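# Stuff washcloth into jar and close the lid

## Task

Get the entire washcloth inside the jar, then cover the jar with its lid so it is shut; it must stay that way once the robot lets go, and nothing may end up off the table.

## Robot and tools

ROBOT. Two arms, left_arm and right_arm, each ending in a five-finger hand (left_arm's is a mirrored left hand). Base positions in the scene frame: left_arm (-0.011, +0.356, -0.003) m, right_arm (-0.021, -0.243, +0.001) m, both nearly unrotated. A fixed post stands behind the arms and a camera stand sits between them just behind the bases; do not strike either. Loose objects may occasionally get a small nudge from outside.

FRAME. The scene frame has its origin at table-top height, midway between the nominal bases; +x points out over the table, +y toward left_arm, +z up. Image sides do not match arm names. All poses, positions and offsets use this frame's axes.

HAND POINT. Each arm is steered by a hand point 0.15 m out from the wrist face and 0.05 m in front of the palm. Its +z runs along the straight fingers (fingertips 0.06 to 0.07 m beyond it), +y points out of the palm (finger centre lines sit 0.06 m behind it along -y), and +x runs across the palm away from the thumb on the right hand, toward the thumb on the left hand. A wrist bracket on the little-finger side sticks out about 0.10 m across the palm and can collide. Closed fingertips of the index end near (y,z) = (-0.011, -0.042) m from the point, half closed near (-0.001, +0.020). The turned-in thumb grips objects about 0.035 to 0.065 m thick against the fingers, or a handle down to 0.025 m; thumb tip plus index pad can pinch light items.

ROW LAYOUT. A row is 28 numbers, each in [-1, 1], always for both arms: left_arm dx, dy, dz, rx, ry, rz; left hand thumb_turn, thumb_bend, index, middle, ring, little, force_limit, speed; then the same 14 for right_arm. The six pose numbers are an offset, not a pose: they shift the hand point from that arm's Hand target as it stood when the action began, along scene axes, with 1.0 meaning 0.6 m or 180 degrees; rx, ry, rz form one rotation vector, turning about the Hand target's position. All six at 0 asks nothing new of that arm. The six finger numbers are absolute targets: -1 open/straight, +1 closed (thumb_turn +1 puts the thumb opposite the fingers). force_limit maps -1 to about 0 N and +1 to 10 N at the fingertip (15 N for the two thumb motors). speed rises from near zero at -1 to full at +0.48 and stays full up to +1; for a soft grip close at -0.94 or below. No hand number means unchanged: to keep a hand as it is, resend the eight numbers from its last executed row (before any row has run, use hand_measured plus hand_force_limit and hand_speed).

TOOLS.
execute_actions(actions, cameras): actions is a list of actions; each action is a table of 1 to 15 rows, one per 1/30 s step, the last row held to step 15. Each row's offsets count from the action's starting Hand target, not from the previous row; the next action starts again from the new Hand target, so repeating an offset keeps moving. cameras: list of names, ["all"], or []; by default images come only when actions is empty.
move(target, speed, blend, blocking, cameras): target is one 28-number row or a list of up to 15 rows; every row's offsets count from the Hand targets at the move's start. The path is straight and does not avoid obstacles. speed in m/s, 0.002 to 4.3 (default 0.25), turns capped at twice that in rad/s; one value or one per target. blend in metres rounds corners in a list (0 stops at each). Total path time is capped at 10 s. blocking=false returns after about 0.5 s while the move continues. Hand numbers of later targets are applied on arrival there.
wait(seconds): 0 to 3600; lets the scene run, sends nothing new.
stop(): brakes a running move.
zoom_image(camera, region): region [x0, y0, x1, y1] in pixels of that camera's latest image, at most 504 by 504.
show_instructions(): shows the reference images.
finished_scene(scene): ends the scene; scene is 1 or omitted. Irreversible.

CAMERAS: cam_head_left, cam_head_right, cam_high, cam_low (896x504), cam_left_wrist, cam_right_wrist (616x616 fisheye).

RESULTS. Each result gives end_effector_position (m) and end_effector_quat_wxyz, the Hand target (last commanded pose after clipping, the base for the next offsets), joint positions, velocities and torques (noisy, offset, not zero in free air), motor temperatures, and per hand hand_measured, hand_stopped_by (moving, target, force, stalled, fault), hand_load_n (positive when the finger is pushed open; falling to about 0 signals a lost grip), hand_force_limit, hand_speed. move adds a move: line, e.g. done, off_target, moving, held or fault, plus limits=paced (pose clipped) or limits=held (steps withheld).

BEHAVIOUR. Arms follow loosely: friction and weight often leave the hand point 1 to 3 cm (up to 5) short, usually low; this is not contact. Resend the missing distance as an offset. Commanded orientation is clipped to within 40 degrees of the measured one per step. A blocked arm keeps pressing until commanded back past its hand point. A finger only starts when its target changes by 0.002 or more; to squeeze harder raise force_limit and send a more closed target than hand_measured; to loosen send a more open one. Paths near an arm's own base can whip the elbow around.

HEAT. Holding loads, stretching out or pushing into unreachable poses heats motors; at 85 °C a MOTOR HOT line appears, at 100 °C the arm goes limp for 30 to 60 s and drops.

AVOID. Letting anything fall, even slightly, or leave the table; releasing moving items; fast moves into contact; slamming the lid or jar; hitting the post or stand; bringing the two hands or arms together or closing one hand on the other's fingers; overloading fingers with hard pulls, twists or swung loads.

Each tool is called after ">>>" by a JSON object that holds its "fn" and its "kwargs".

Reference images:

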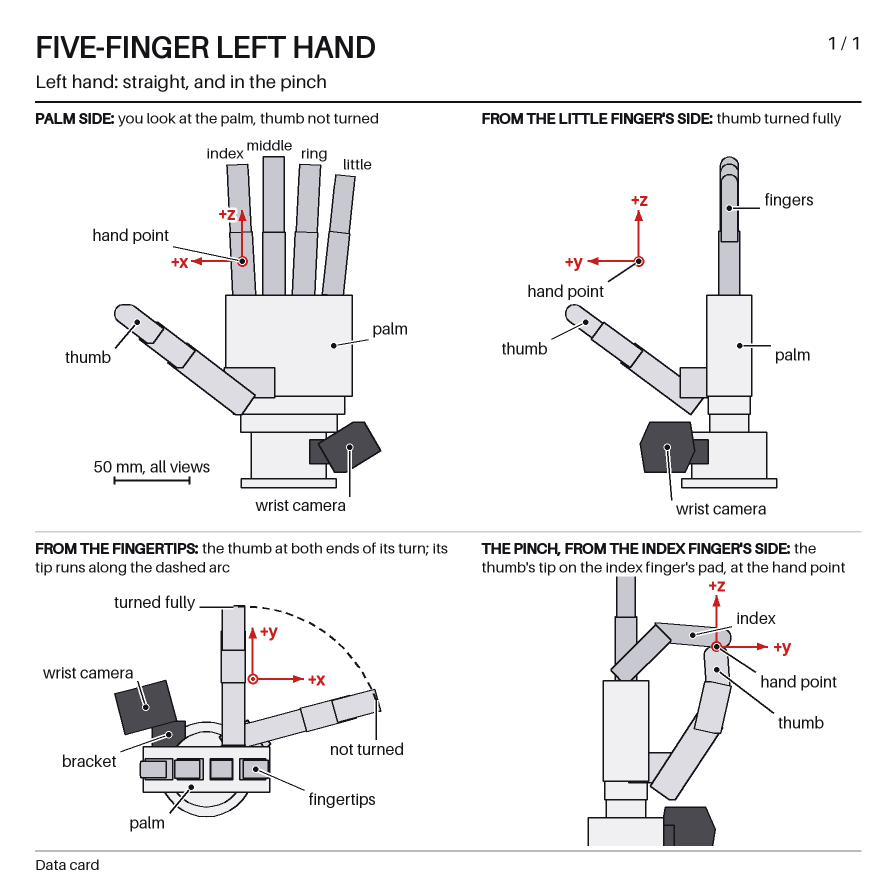

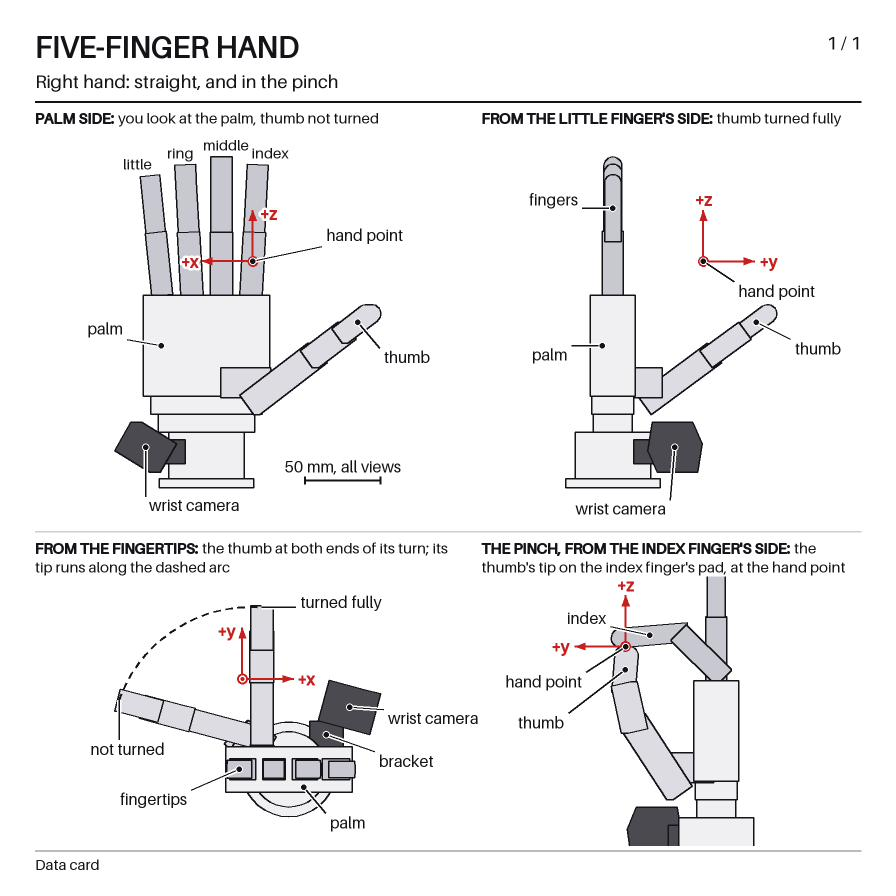

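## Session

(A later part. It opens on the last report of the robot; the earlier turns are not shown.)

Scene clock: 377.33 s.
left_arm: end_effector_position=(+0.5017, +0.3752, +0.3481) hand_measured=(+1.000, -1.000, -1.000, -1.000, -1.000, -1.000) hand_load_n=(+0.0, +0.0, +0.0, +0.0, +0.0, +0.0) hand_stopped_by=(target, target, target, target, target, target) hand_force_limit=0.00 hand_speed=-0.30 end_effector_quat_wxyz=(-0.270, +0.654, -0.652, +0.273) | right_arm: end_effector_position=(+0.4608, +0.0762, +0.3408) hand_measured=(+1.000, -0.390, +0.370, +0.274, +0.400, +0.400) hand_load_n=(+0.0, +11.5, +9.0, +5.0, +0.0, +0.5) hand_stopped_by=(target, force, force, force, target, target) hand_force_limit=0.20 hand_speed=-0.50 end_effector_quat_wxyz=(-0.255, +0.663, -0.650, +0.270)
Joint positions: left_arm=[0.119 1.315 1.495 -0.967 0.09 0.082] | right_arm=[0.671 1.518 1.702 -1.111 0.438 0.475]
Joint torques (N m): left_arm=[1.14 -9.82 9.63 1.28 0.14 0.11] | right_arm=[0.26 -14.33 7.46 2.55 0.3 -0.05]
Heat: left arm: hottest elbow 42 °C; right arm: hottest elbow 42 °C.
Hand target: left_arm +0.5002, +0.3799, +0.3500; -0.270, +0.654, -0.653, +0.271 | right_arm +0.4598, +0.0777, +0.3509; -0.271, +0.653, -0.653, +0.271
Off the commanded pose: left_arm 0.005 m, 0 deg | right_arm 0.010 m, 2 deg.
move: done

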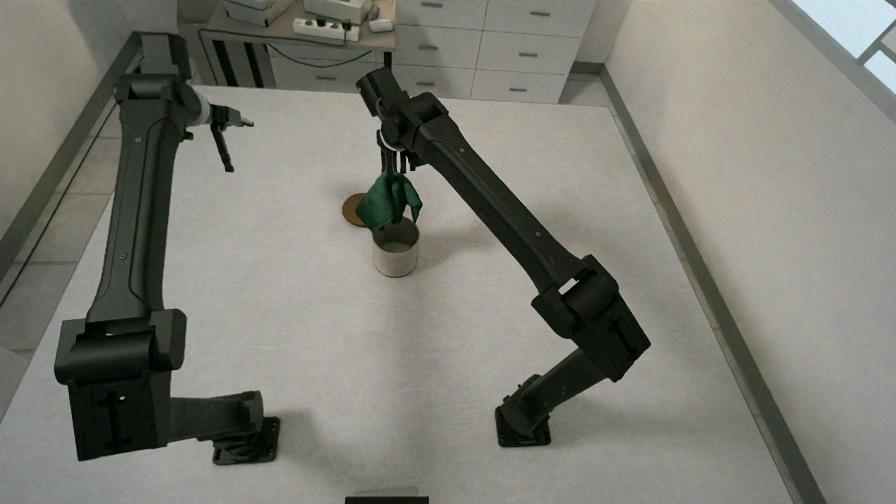

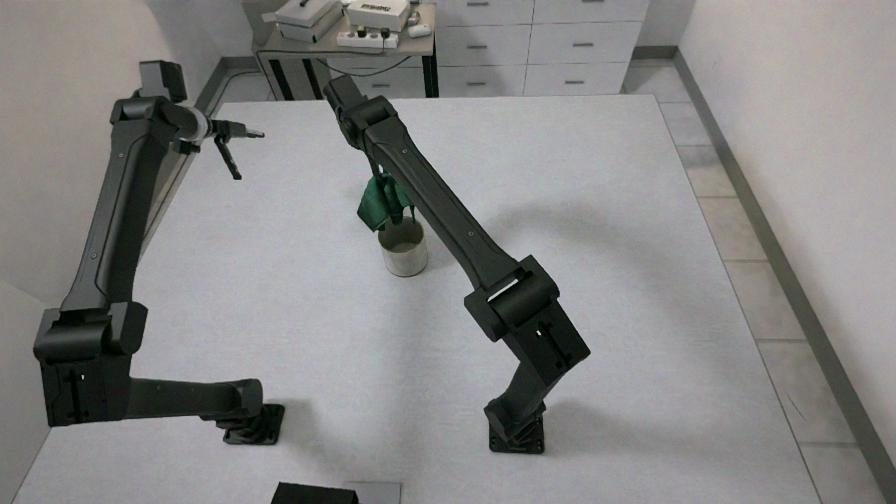

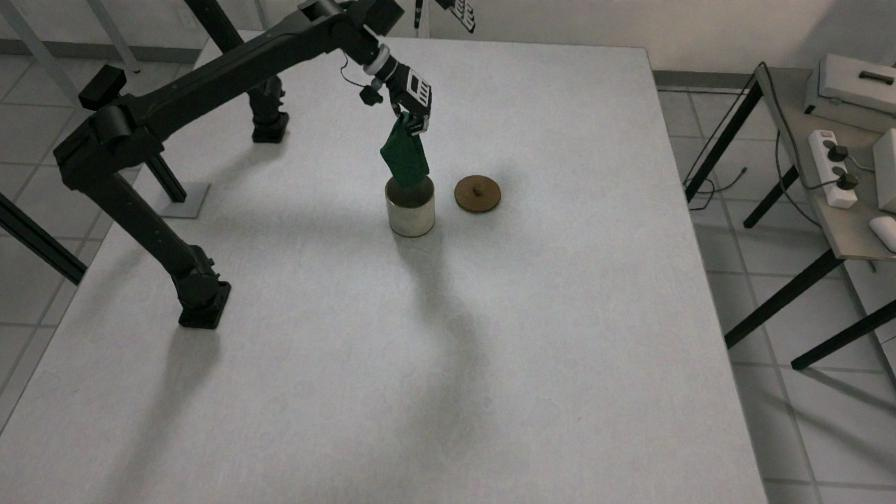

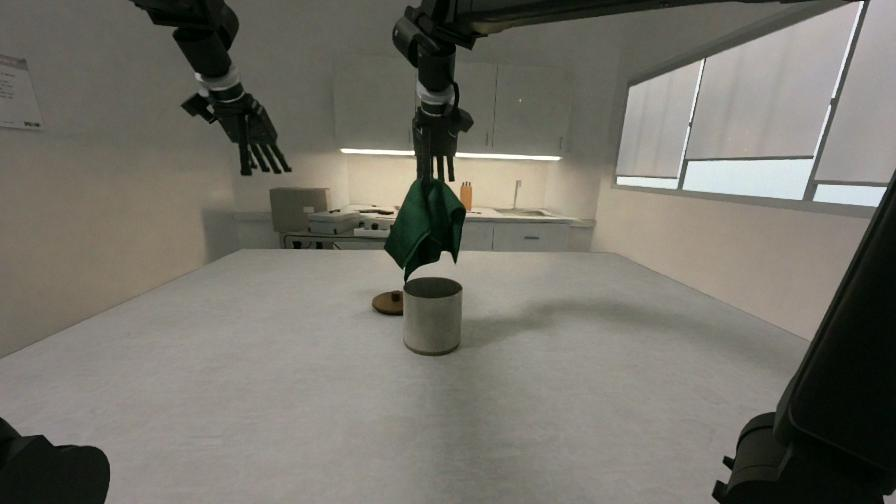

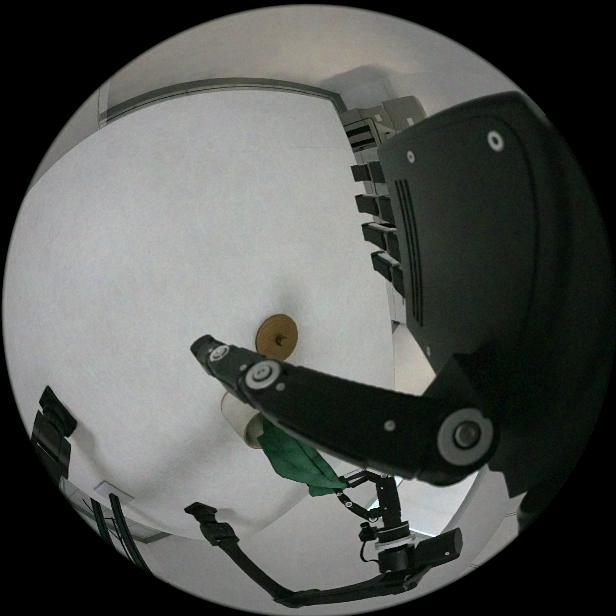

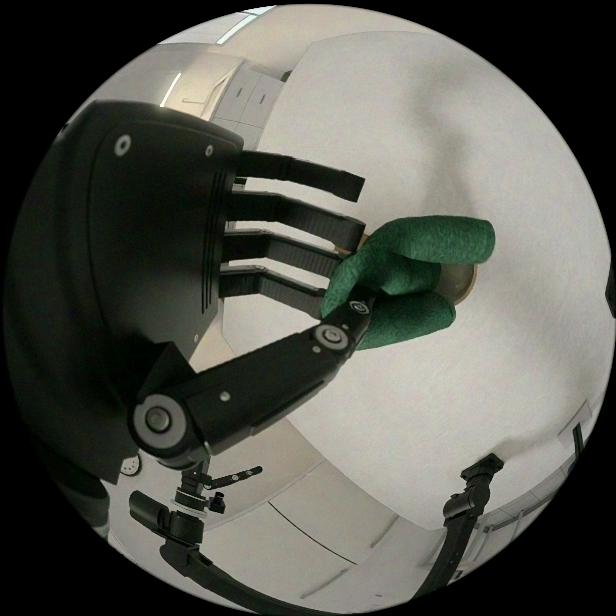

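>>> {"fn": "move", "kwargs": {"target": [[0,0,0,0,0,0,1,-1,-1,-1,-1,-1,0,-0.3, 0.008,-0.035,0,0,0,0,1,0.0,0.4,0.4,0.4,0.4,0.2,-0.5],[0,0,0,0,0,0,1,-1,-1,-1,-1,-1,0,-0.3, 0.008,-0.035,-0.10,0,0,0,1,0.0,0.4,0.4,0.4,0.4,0.2,-0.5]], "cameras": ["cam_head_left","cam_high","cam_low","cam_right_wrist"], "speed": 0.08}}

>>> {"fn": "zoom_image", "kwargs": {"camera": "cam_low", "region": [350, 60, 610, 370]}}

>>> {"fn": "zoom_image", "kwargs": {"camera": "cam_head_left", "region": [300, 60, 550, 300]}}

>>> {"fn": "zoom_image", "kwargs": {"camera": "cam_high", "region": [330, 60, 530, 260]}}

Scene clock: 392.27 s.
left_arm: end_effector_position=(+0.5017, +0.3752, +0.3481) hand_measured=(+1.000, -1.000, -1.000, -1.000, -1.000, -1.000) hand_load_n=(+0.0, +0.0, +0.5, +0.0, +0.0, +0.0) hand_stopped_by=(target, target, target, target, target, target) hand_force_limit=0.00 hand_speed=-0.30 end_effector_quat_wxyz=(-0.270, +0.654, -0.652, +0.273) | right_arm: end_effector_position=(+0.4638, +0.0601, +0.2809) hand_measured=(+1.000, -0.390, +0.370, +0.274, +0.400, +0.400) hand_load_n=(+0.0, +11.5, +8.5, +5.5, +0.0, +0.0) hand_stopped_by=(target, force, force, force, target, target) hand_force_limit=0.20 hand_speed=-0.50 end_effector_quat_wxyz=(-0.259, +0.655, -0.658, +0.266)
Joint positions: left_arm=[0.119 1.315 1.495 -0.967 0.09 0.082] | right_arm=[0.638 1.477 1.496 -0.932 0.415 0.469]
Joint torques (N m): left_arm=[0.56 -9.88 9.32 1.35 0.11 0.14] | right_arm=[-0.5 -14.04 7.62 2.62 0.17 -0.31]
Motor temperatures (°C): left_arm=[30 33 43 30 30 25] | right_arm=[28 34 41 29 27 26]
Heat: left arm: hottest elbow 43 °C; right arm: hottest elbow 41 °C.
Hand target: left_arm +0.5002, +0.3799, +0.3500; -0.270, +0.654, -0.653, +0.271 | right_arm +0.4646, +0.0567, +0.2911; -0.271, +0.653, -0.653, +0.271
Off the commanded pose: left_arm 0.005 m, 0 deg | right_arm 0.011 m, 2 deg.
move: off_target (right_arm)

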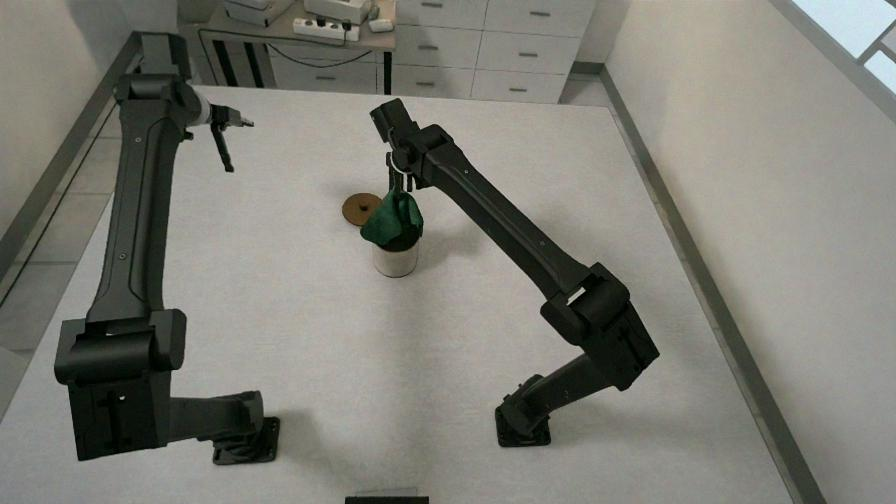

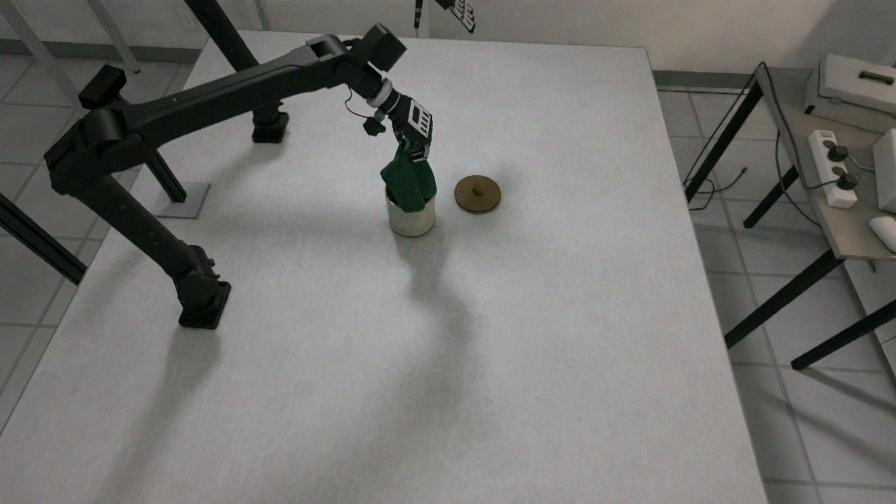

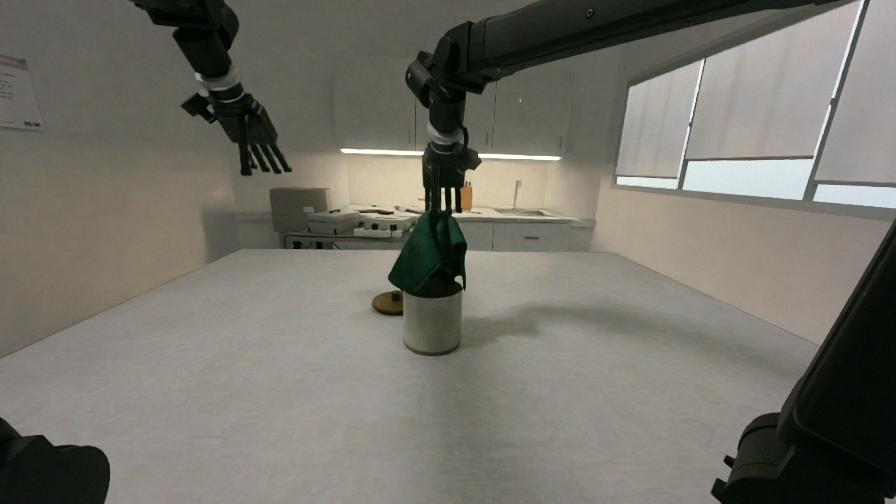

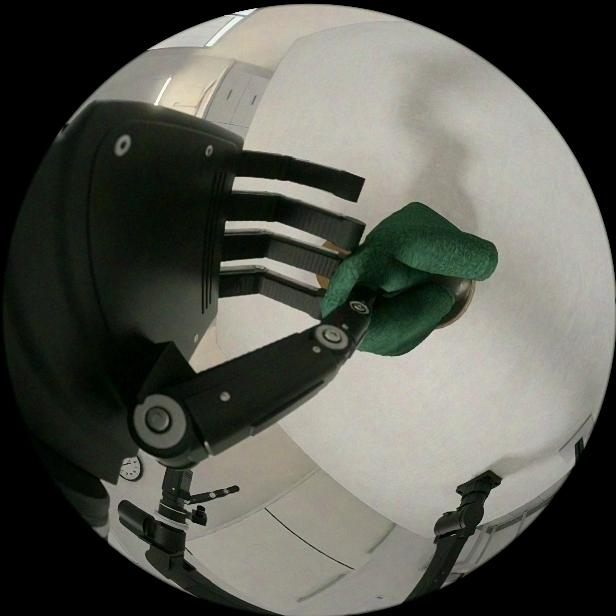

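Scaled by 1.626 from the camera's image (finer frame: 1280x720).

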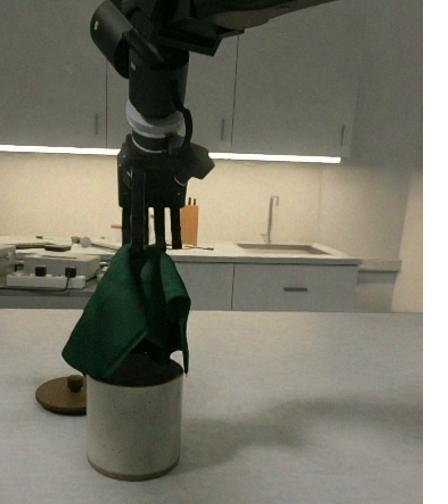

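Scaled by 2.016 from the camera's image (finer frame: 1280x720).

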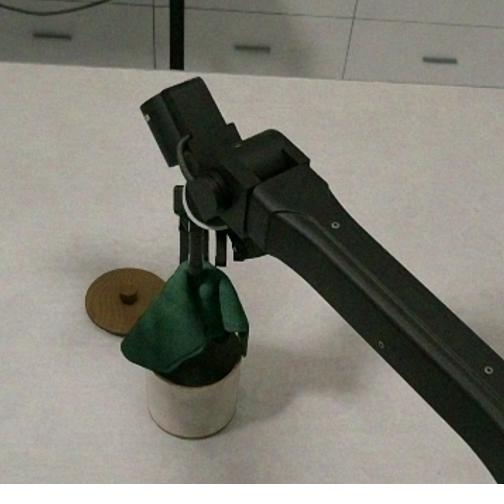

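Scaled by 2.520 from the camera's image (finer frame: 1280x720).

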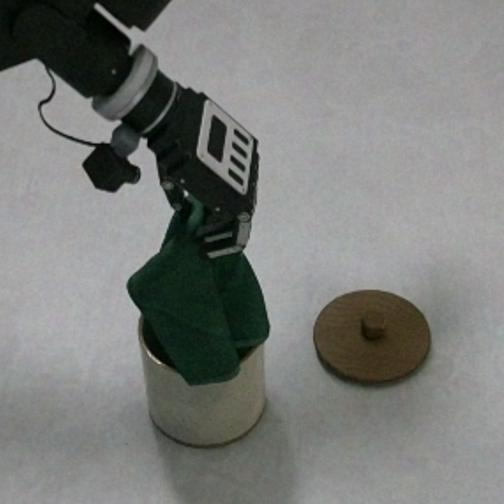

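>>> {"fn": "move", "kwargs": {"target": [[0,0,0,0,0,0,1,-1,-1,-1,-1,-1,0,-0.3, 0,0.025,0,0,0,0,1,0.0,0.4,0.4,1.0,1.0,0.2,-0.5],[0,0,0,0,0,0,1,-1,-1,-1,-1,-1,0,-0.3, 0,0.025,-0.12,0,0,0,1,0.0,0.4,0.4,1.0,1.0,0.2,-0.5]], "cameras": ["cam_head_left","cam_high","cam_low","cam_right_wrist"], "speed": 0.08}}

>>> {"fn": "zoom_image", "kwargs": {"camera": "cam_low", "region": [350, 110, 560, 370]}}

>>> {"fn": "zoom_image", "kwargs": {"camera": "cam_head_left", "region": [300, 60, 550, 300]}}

>>> {"fn": "zoom_image", "kwargs": {"camera": "cam_high", "region": [330, 60, 530, 260]}}

Scene clock: 431.17 s.
left_arm: end_effector_position=(+0.5017, +0.3752, +0.3481) hand_measured=(+1.000, -1.000, -1.000, -1.000, -1.000, -1.000) hand_load_n=(+0.0, +0.0, +0.0, +0.0, +0.0, +0.0) hand_stopped_by=(target, target, target, target, target, target) hand_force_limit=0.00 hand_speed=-0.30 end_effector_quat_wxyz=(-0.270, +0.654, -0.652, +0.273) | right_arm: end_effector_position=(+0.4637, +0.0655, +0.2273) hand_measured=(+1.000, -0.390, +0.370, +0.274, +1.000, +1.000) hand_load_n=(+0.0, +11.5, +8.5, +5.0, +0.0, +0.0) hand_stopped_by=(target, force, force, force, target, target) hand_force_limit=0.20 hand_speed=-0.50 end_effector_quat_wxyz=(-0.270, +0.653, -0.654, +0.272)
Joint positions: left_arm=[0.119 1.315 1.495 -0.967 0.09 0.082] | right_arm=[0.65 1.477 1.345 -0.756 0.428 0.469]
Joint torques (N m): left_arm=[-0.09 -10.17 9.36 1.48 0.06 0.08] | right_arm=[0.67 -10.87 7.56 2.62 0.31 -0.12]
Heat: left arm: hottest elbow 43 °C; right arm: hottest elbow 39 °C.
Hand target: left_arm +0.5002, +0.3799, +0.3500; -0.270, +0.654, -0.653, +0.271 | right_arm +0.4646, +0.0717, +0.2190; -0.271, +0.653, -0.653, +0.271
Off the commanded pose: left_arm 0.005 m, 0 deg | right_arm 0.010 m, 0 deg.
move: done

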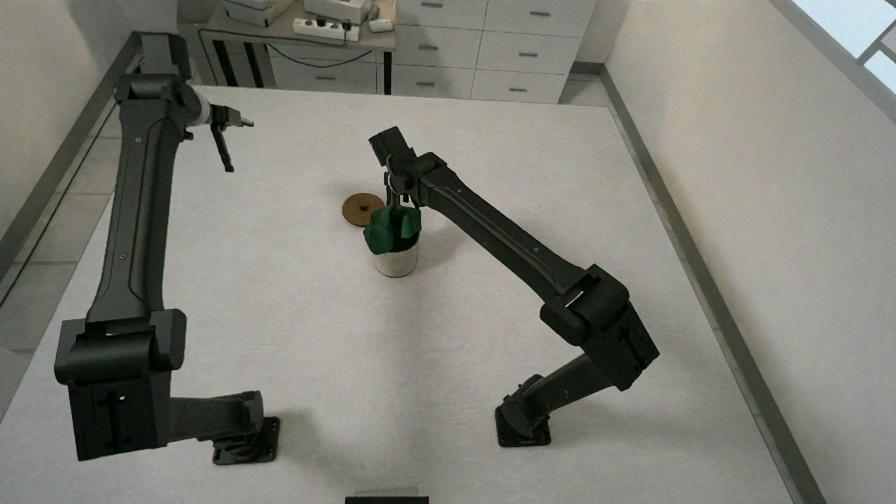

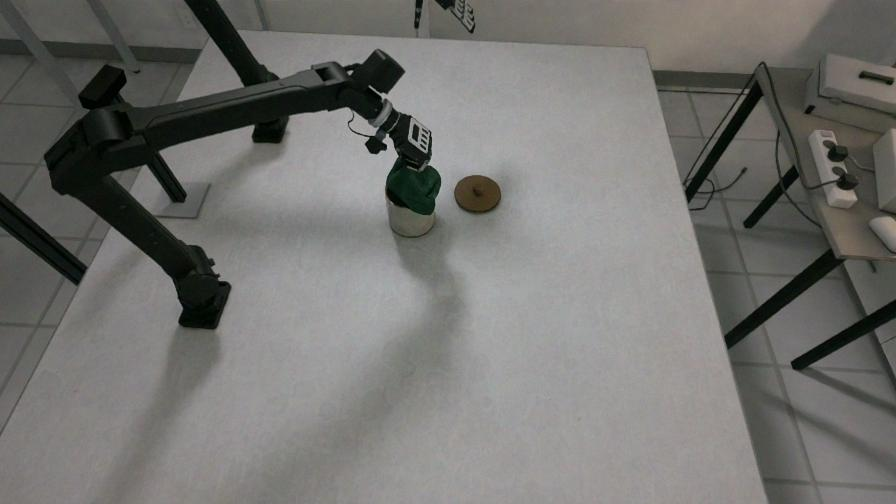

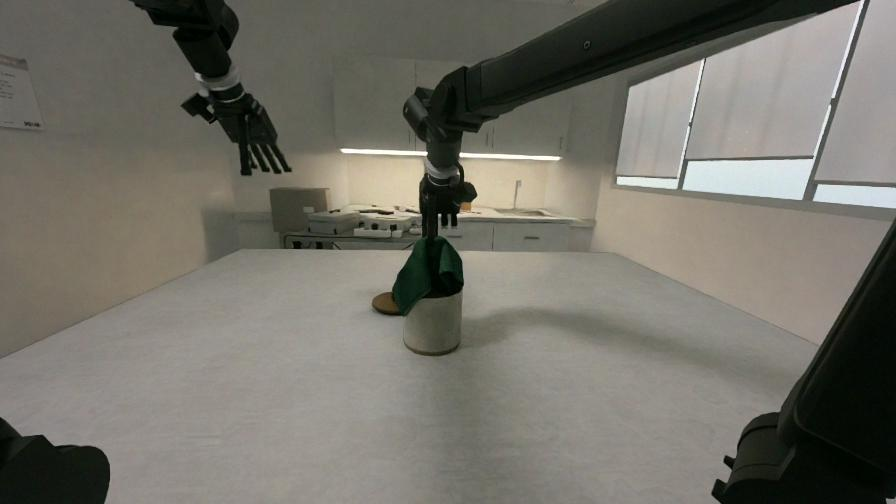

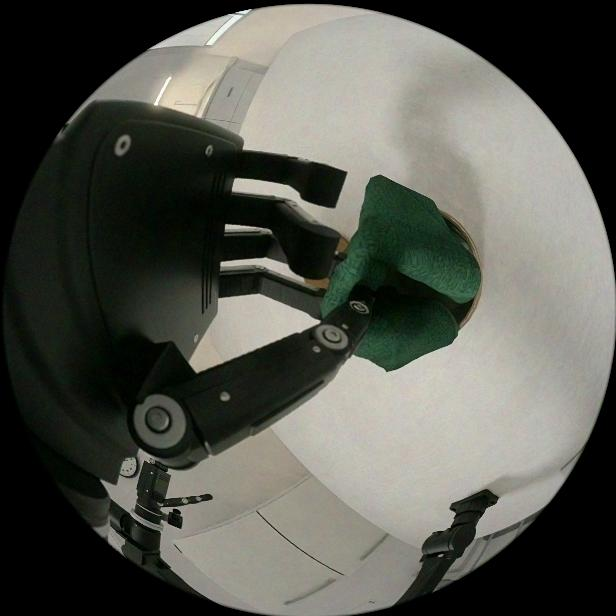

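Scaled by 1.938 from the camera's image (finer frame: 1280x720).

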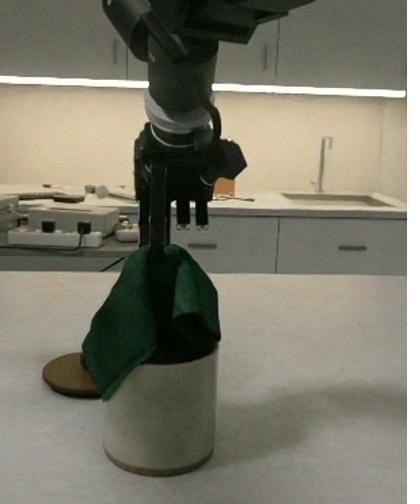

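Scaled by 2.016 from the camera's image (finer frame: 1280x720).

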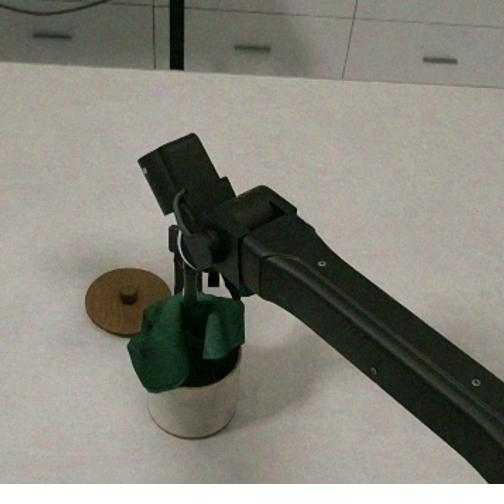

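Scaled by 2.520 from the camera's image (finer frame: 1280x720).

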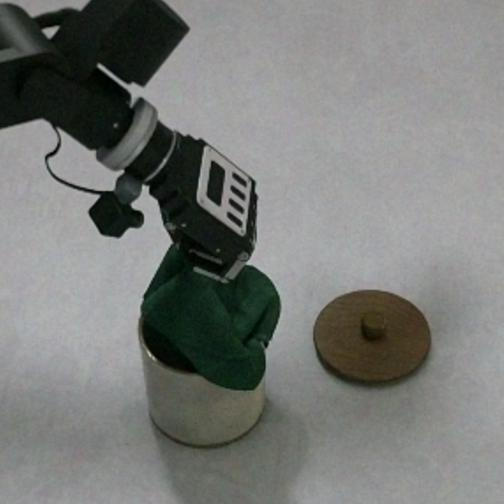

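>>> {"fn": "move", "kwargs": {"target": [[0,0,0,0,0,0,1,-1,-1,-1,-1,-1,0,-0.3, 0,0.012,-0.075,0,0,0,1,0.0,0.4,0.4,1.0,1.0,0.2,-0.5]], "cameras": ["cam_head_left","cam_high","cam_low","cam_right_wrist"], "speed": 0.06}}

>>> {"fn": "zoom_image", "kwargs": {"camera": "cam_low", "region": [350, 110, 560, 370]}}

>>> {"fn": "zoom_image", "kwargs": {"camera": "cam_head_left", "region": [300, 60, 550, 300]}}

>>> {"fn": "zoom_image", "kwargs": {"camera": "cam_high", "region": [330, 60, 530, 260]}}

Scene clock: 441.37 s.
left_arm: end_effector_position=(+0.5017, +0.3752, +0.3481) hand_measured=(+1.000, -1.000, -1.000, -1.000, -1.000, -1.000) hand_load_n=(+0.0, +0.0, +0.0, +0.0, +0.0, +0.0) hand_stopped_by=(target, target, target, target, target, target) hand_force_limit=0.00 hand_speed=-0.30 end_effector_quat_wxyz=(-0.270, +0.654, -0.652, +0.273) | right_arm: end_effector_position=(+0.4648, +0.0720, +0.1829) hand_measured=(+1.000, -0.390, +0.370, +0.274, +1.000, +1.000) hand_load_n=(+0.0, +11.5, +8.5, +5.0, +0.0, +0.0) hand_stopped_by=(target, force, force, force, target, target) hand_force_limit=0.20 hand_speed=-0.50 end_effector_quat_wxyz=(-0.270, +0.654, -0.651, +0.273)
Joint positions: left_arm=[0.119 1.315 1.495 -0.967 0.09 0.082] | right_arm=[0.66 1.511 1.265 -0.644 0.435 0.471]
Joint torques (N m): left_arm=[0.38 -9.58 9.52 1.42 0.13 0.1] | right_arm=[0.85 -11.11 7.42 2.56 0.31 -0.06]
Heat: left arm: hottest elbow 44 °C; right arm: hottest elbow 39 °C.
Hand target: left_arm +0.5002, +0.3799, +0.3500; -0.270, +0.654, -0.653, +0.271 | right_arm +0.4647, +0.0790, +0.1740; -0.271, +0.653, -0.653, +0.271
Off the commanded pose: left_arm 0.005 m, 0 deg | right_arm 0.011 m, 0 deg.
move: off_target (right_arm)

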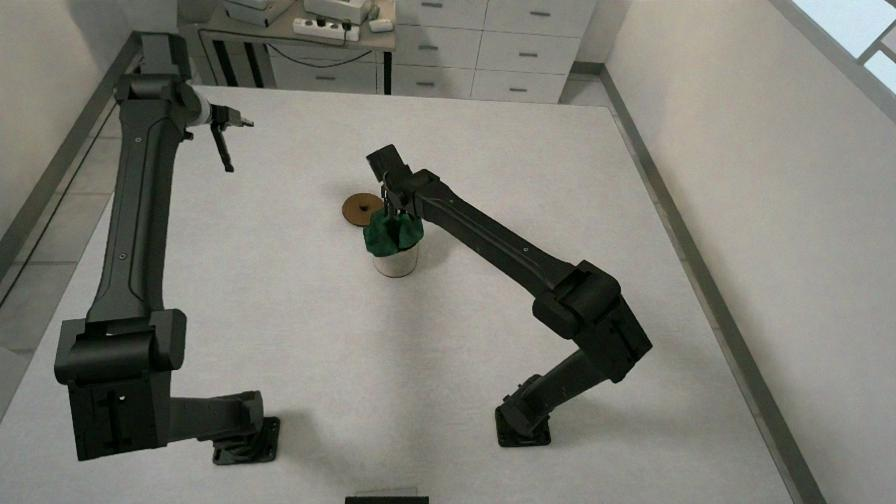

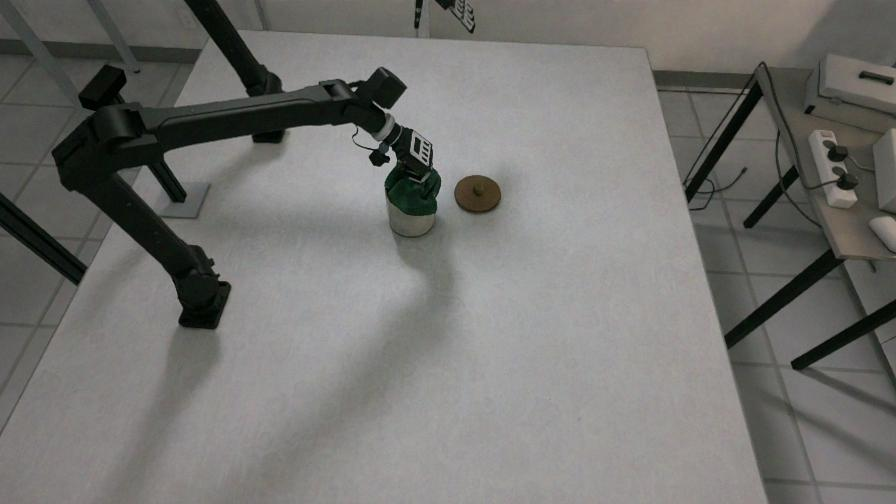

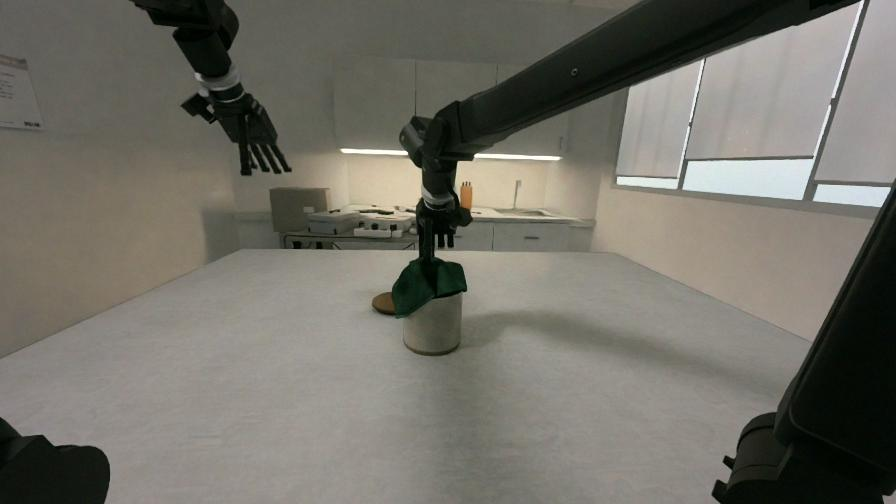

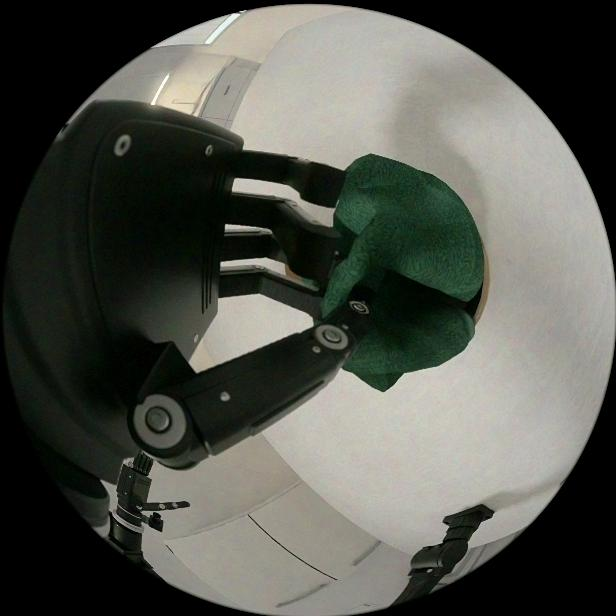

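Scaled by 1.938 from the camera's image (finer frame: 1280x720).

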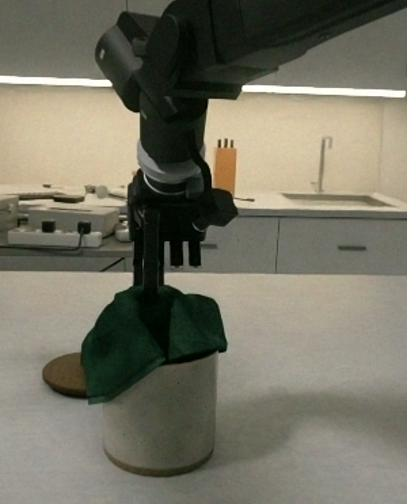

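Scaled by 2.016 from the camera's image (finer frame: 1280x720).

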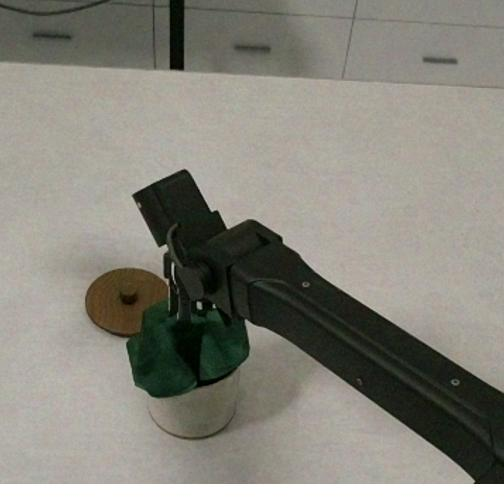

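Scaled by 2.520 from the camera's image (finer frame: 1280x720).

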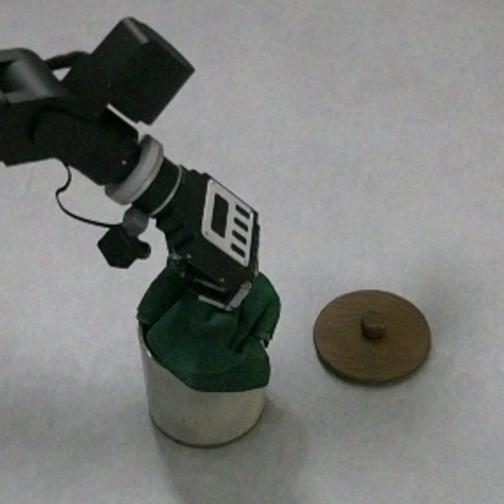

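>>> {"fn": "move", "kwargs": {"target": [[0,0,0,0,0,0,1,-1,-1,-1,-1,-1,0,-0.3, 0,-0.004,-0.08,0,0,0,1,0.0,0.4,0.4,1.0,1.0,0.2,-0.5]], "cameras": ["cam_head_left","cam_high","cam_low","cam_right_wrist"], "speed": 0.06}}

>>> {"fn": "zoom_image", "kwargs": {"camera": "cam_low", "region": [350, 110, 560, 370]}}

>>> {"fn": "zoom_image", "kwargs": {"camera": "cam_head_left", "region": [300, 60, 550, 300]}}

>>> {"fn": "zoom_image", "kwargs": {"camera": "cam_high", "region": [330, 60, 530, 260]}}

Scene clock: 453.30 s.
left_arm: end_effector_position=(+0.5017, +0.3752, +0.3481) hand_measured=(+1.000, -1.000, -1.000, -1.000, -1.000, -1.000) hand_load_n=(+0.5, +0.0, +0.0, +0.0, +0.0, +0.0) hand_stopped_by=(target, target, target, target, target, target) hand_force_limit=0.00 hand_speed=-0.30 end_effector_quat_wxyz=(-0.270, +0.654, -0.652, +0.273) | right_arm: end_effector_position=(+0.4643, +0.0701, +0.1425) hand_measured=(+1.000, -0.390, +0.370, +0.274, +1.000, +1.000) hand_load_n=(+0.0, +12.0, +6.5, +5.0, +0.5, +0.0) hand_stopped_by=(target, force, force, force, target, target) hand_force_limit=0.20 hand_speed=-0.50 end_effector_quat_wxyz=(-0.273, +0.651, -0.651, +0.277)
Joint positions: left_arm=[0.119 1.315 1.495 -0.967 0.09 0.082] | right_arm=[0.66 1.535 1.177 -0.523 0.441 0.471]
Joint torques (N m): left_arm=[1.26 -10.05 9.47 1.24 0.16 0.07] | right_arm=[0.5 -9.99 7.01 2.84 0 -0.08]
Heat: left arm: hottest elbow 44 °C; right arm: hottest elbow 38 °C.
Hand target: left_arm +0.5002, +0.3799, +0.3500; -0.270, +0.654, -0.653, +0.271 | right_arm +0.4647, +0.0765, +0.1261; -0.271, +0.653, -0.653, +0.271
Off the commanded pose: left_arm 0.005 m, 0 deg | right_arm 0.018 m, 1 deg.
move: off_target (right_arm)

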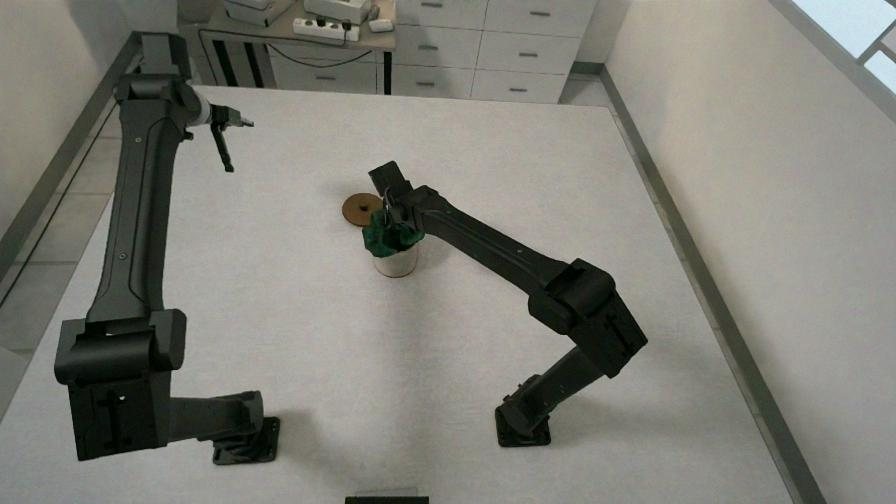

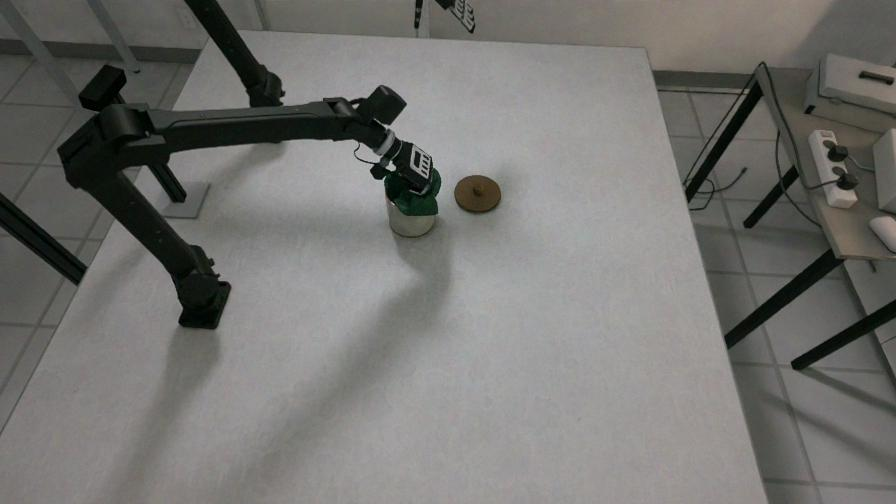

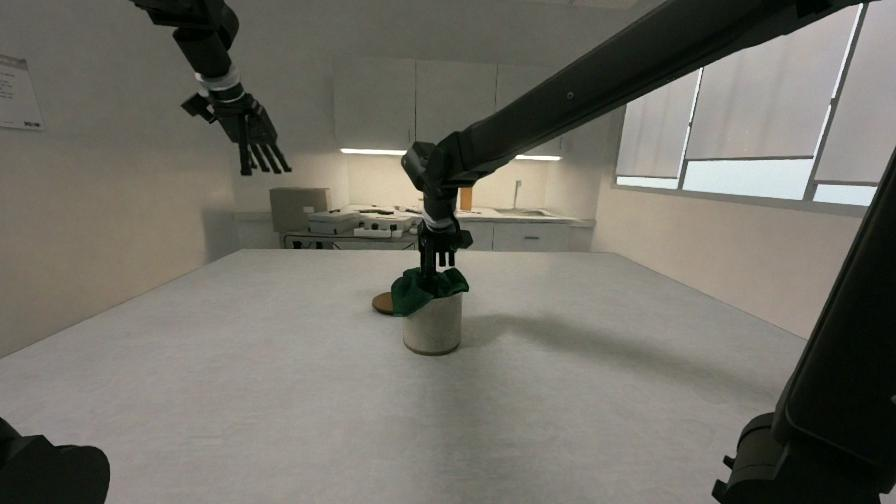

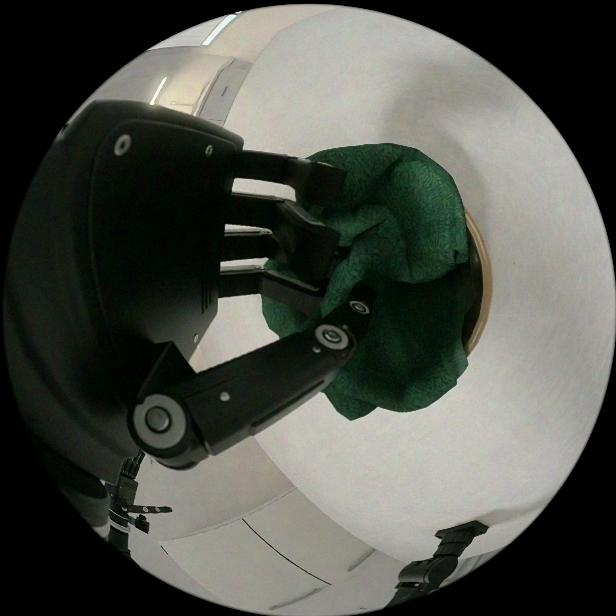

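Scaled by 1.938 from the camera's image (finer frame: 1280x720).

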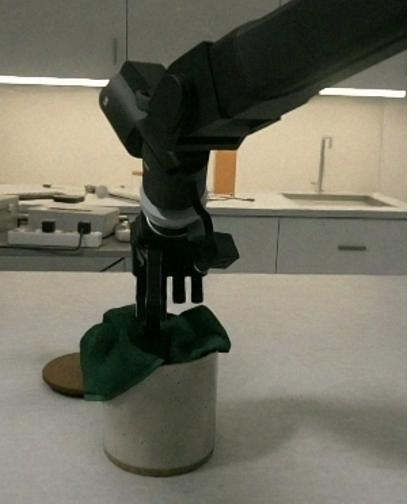

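Scaled by 2.016 from the camera's image (finer frame: 1280x720).

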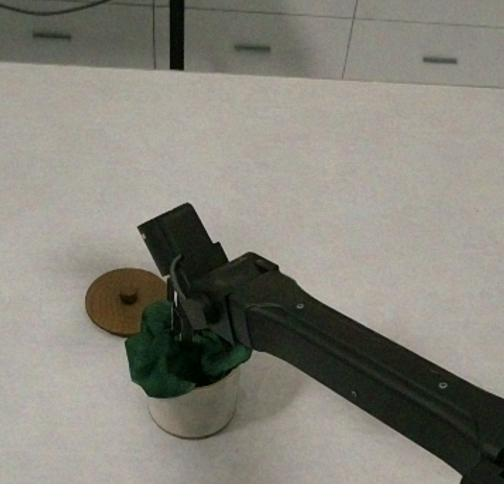

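Scaled by 2.520 from the camera's image (finer frame: 1280x720).

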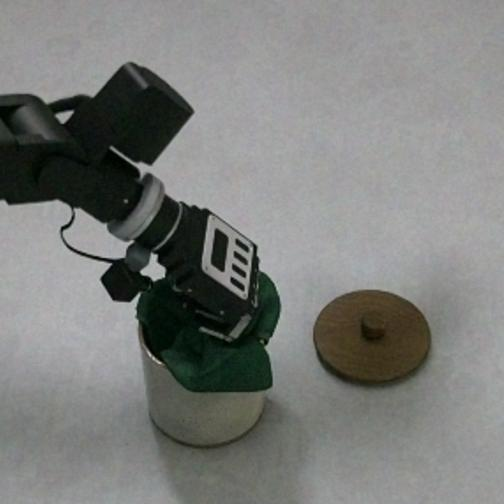

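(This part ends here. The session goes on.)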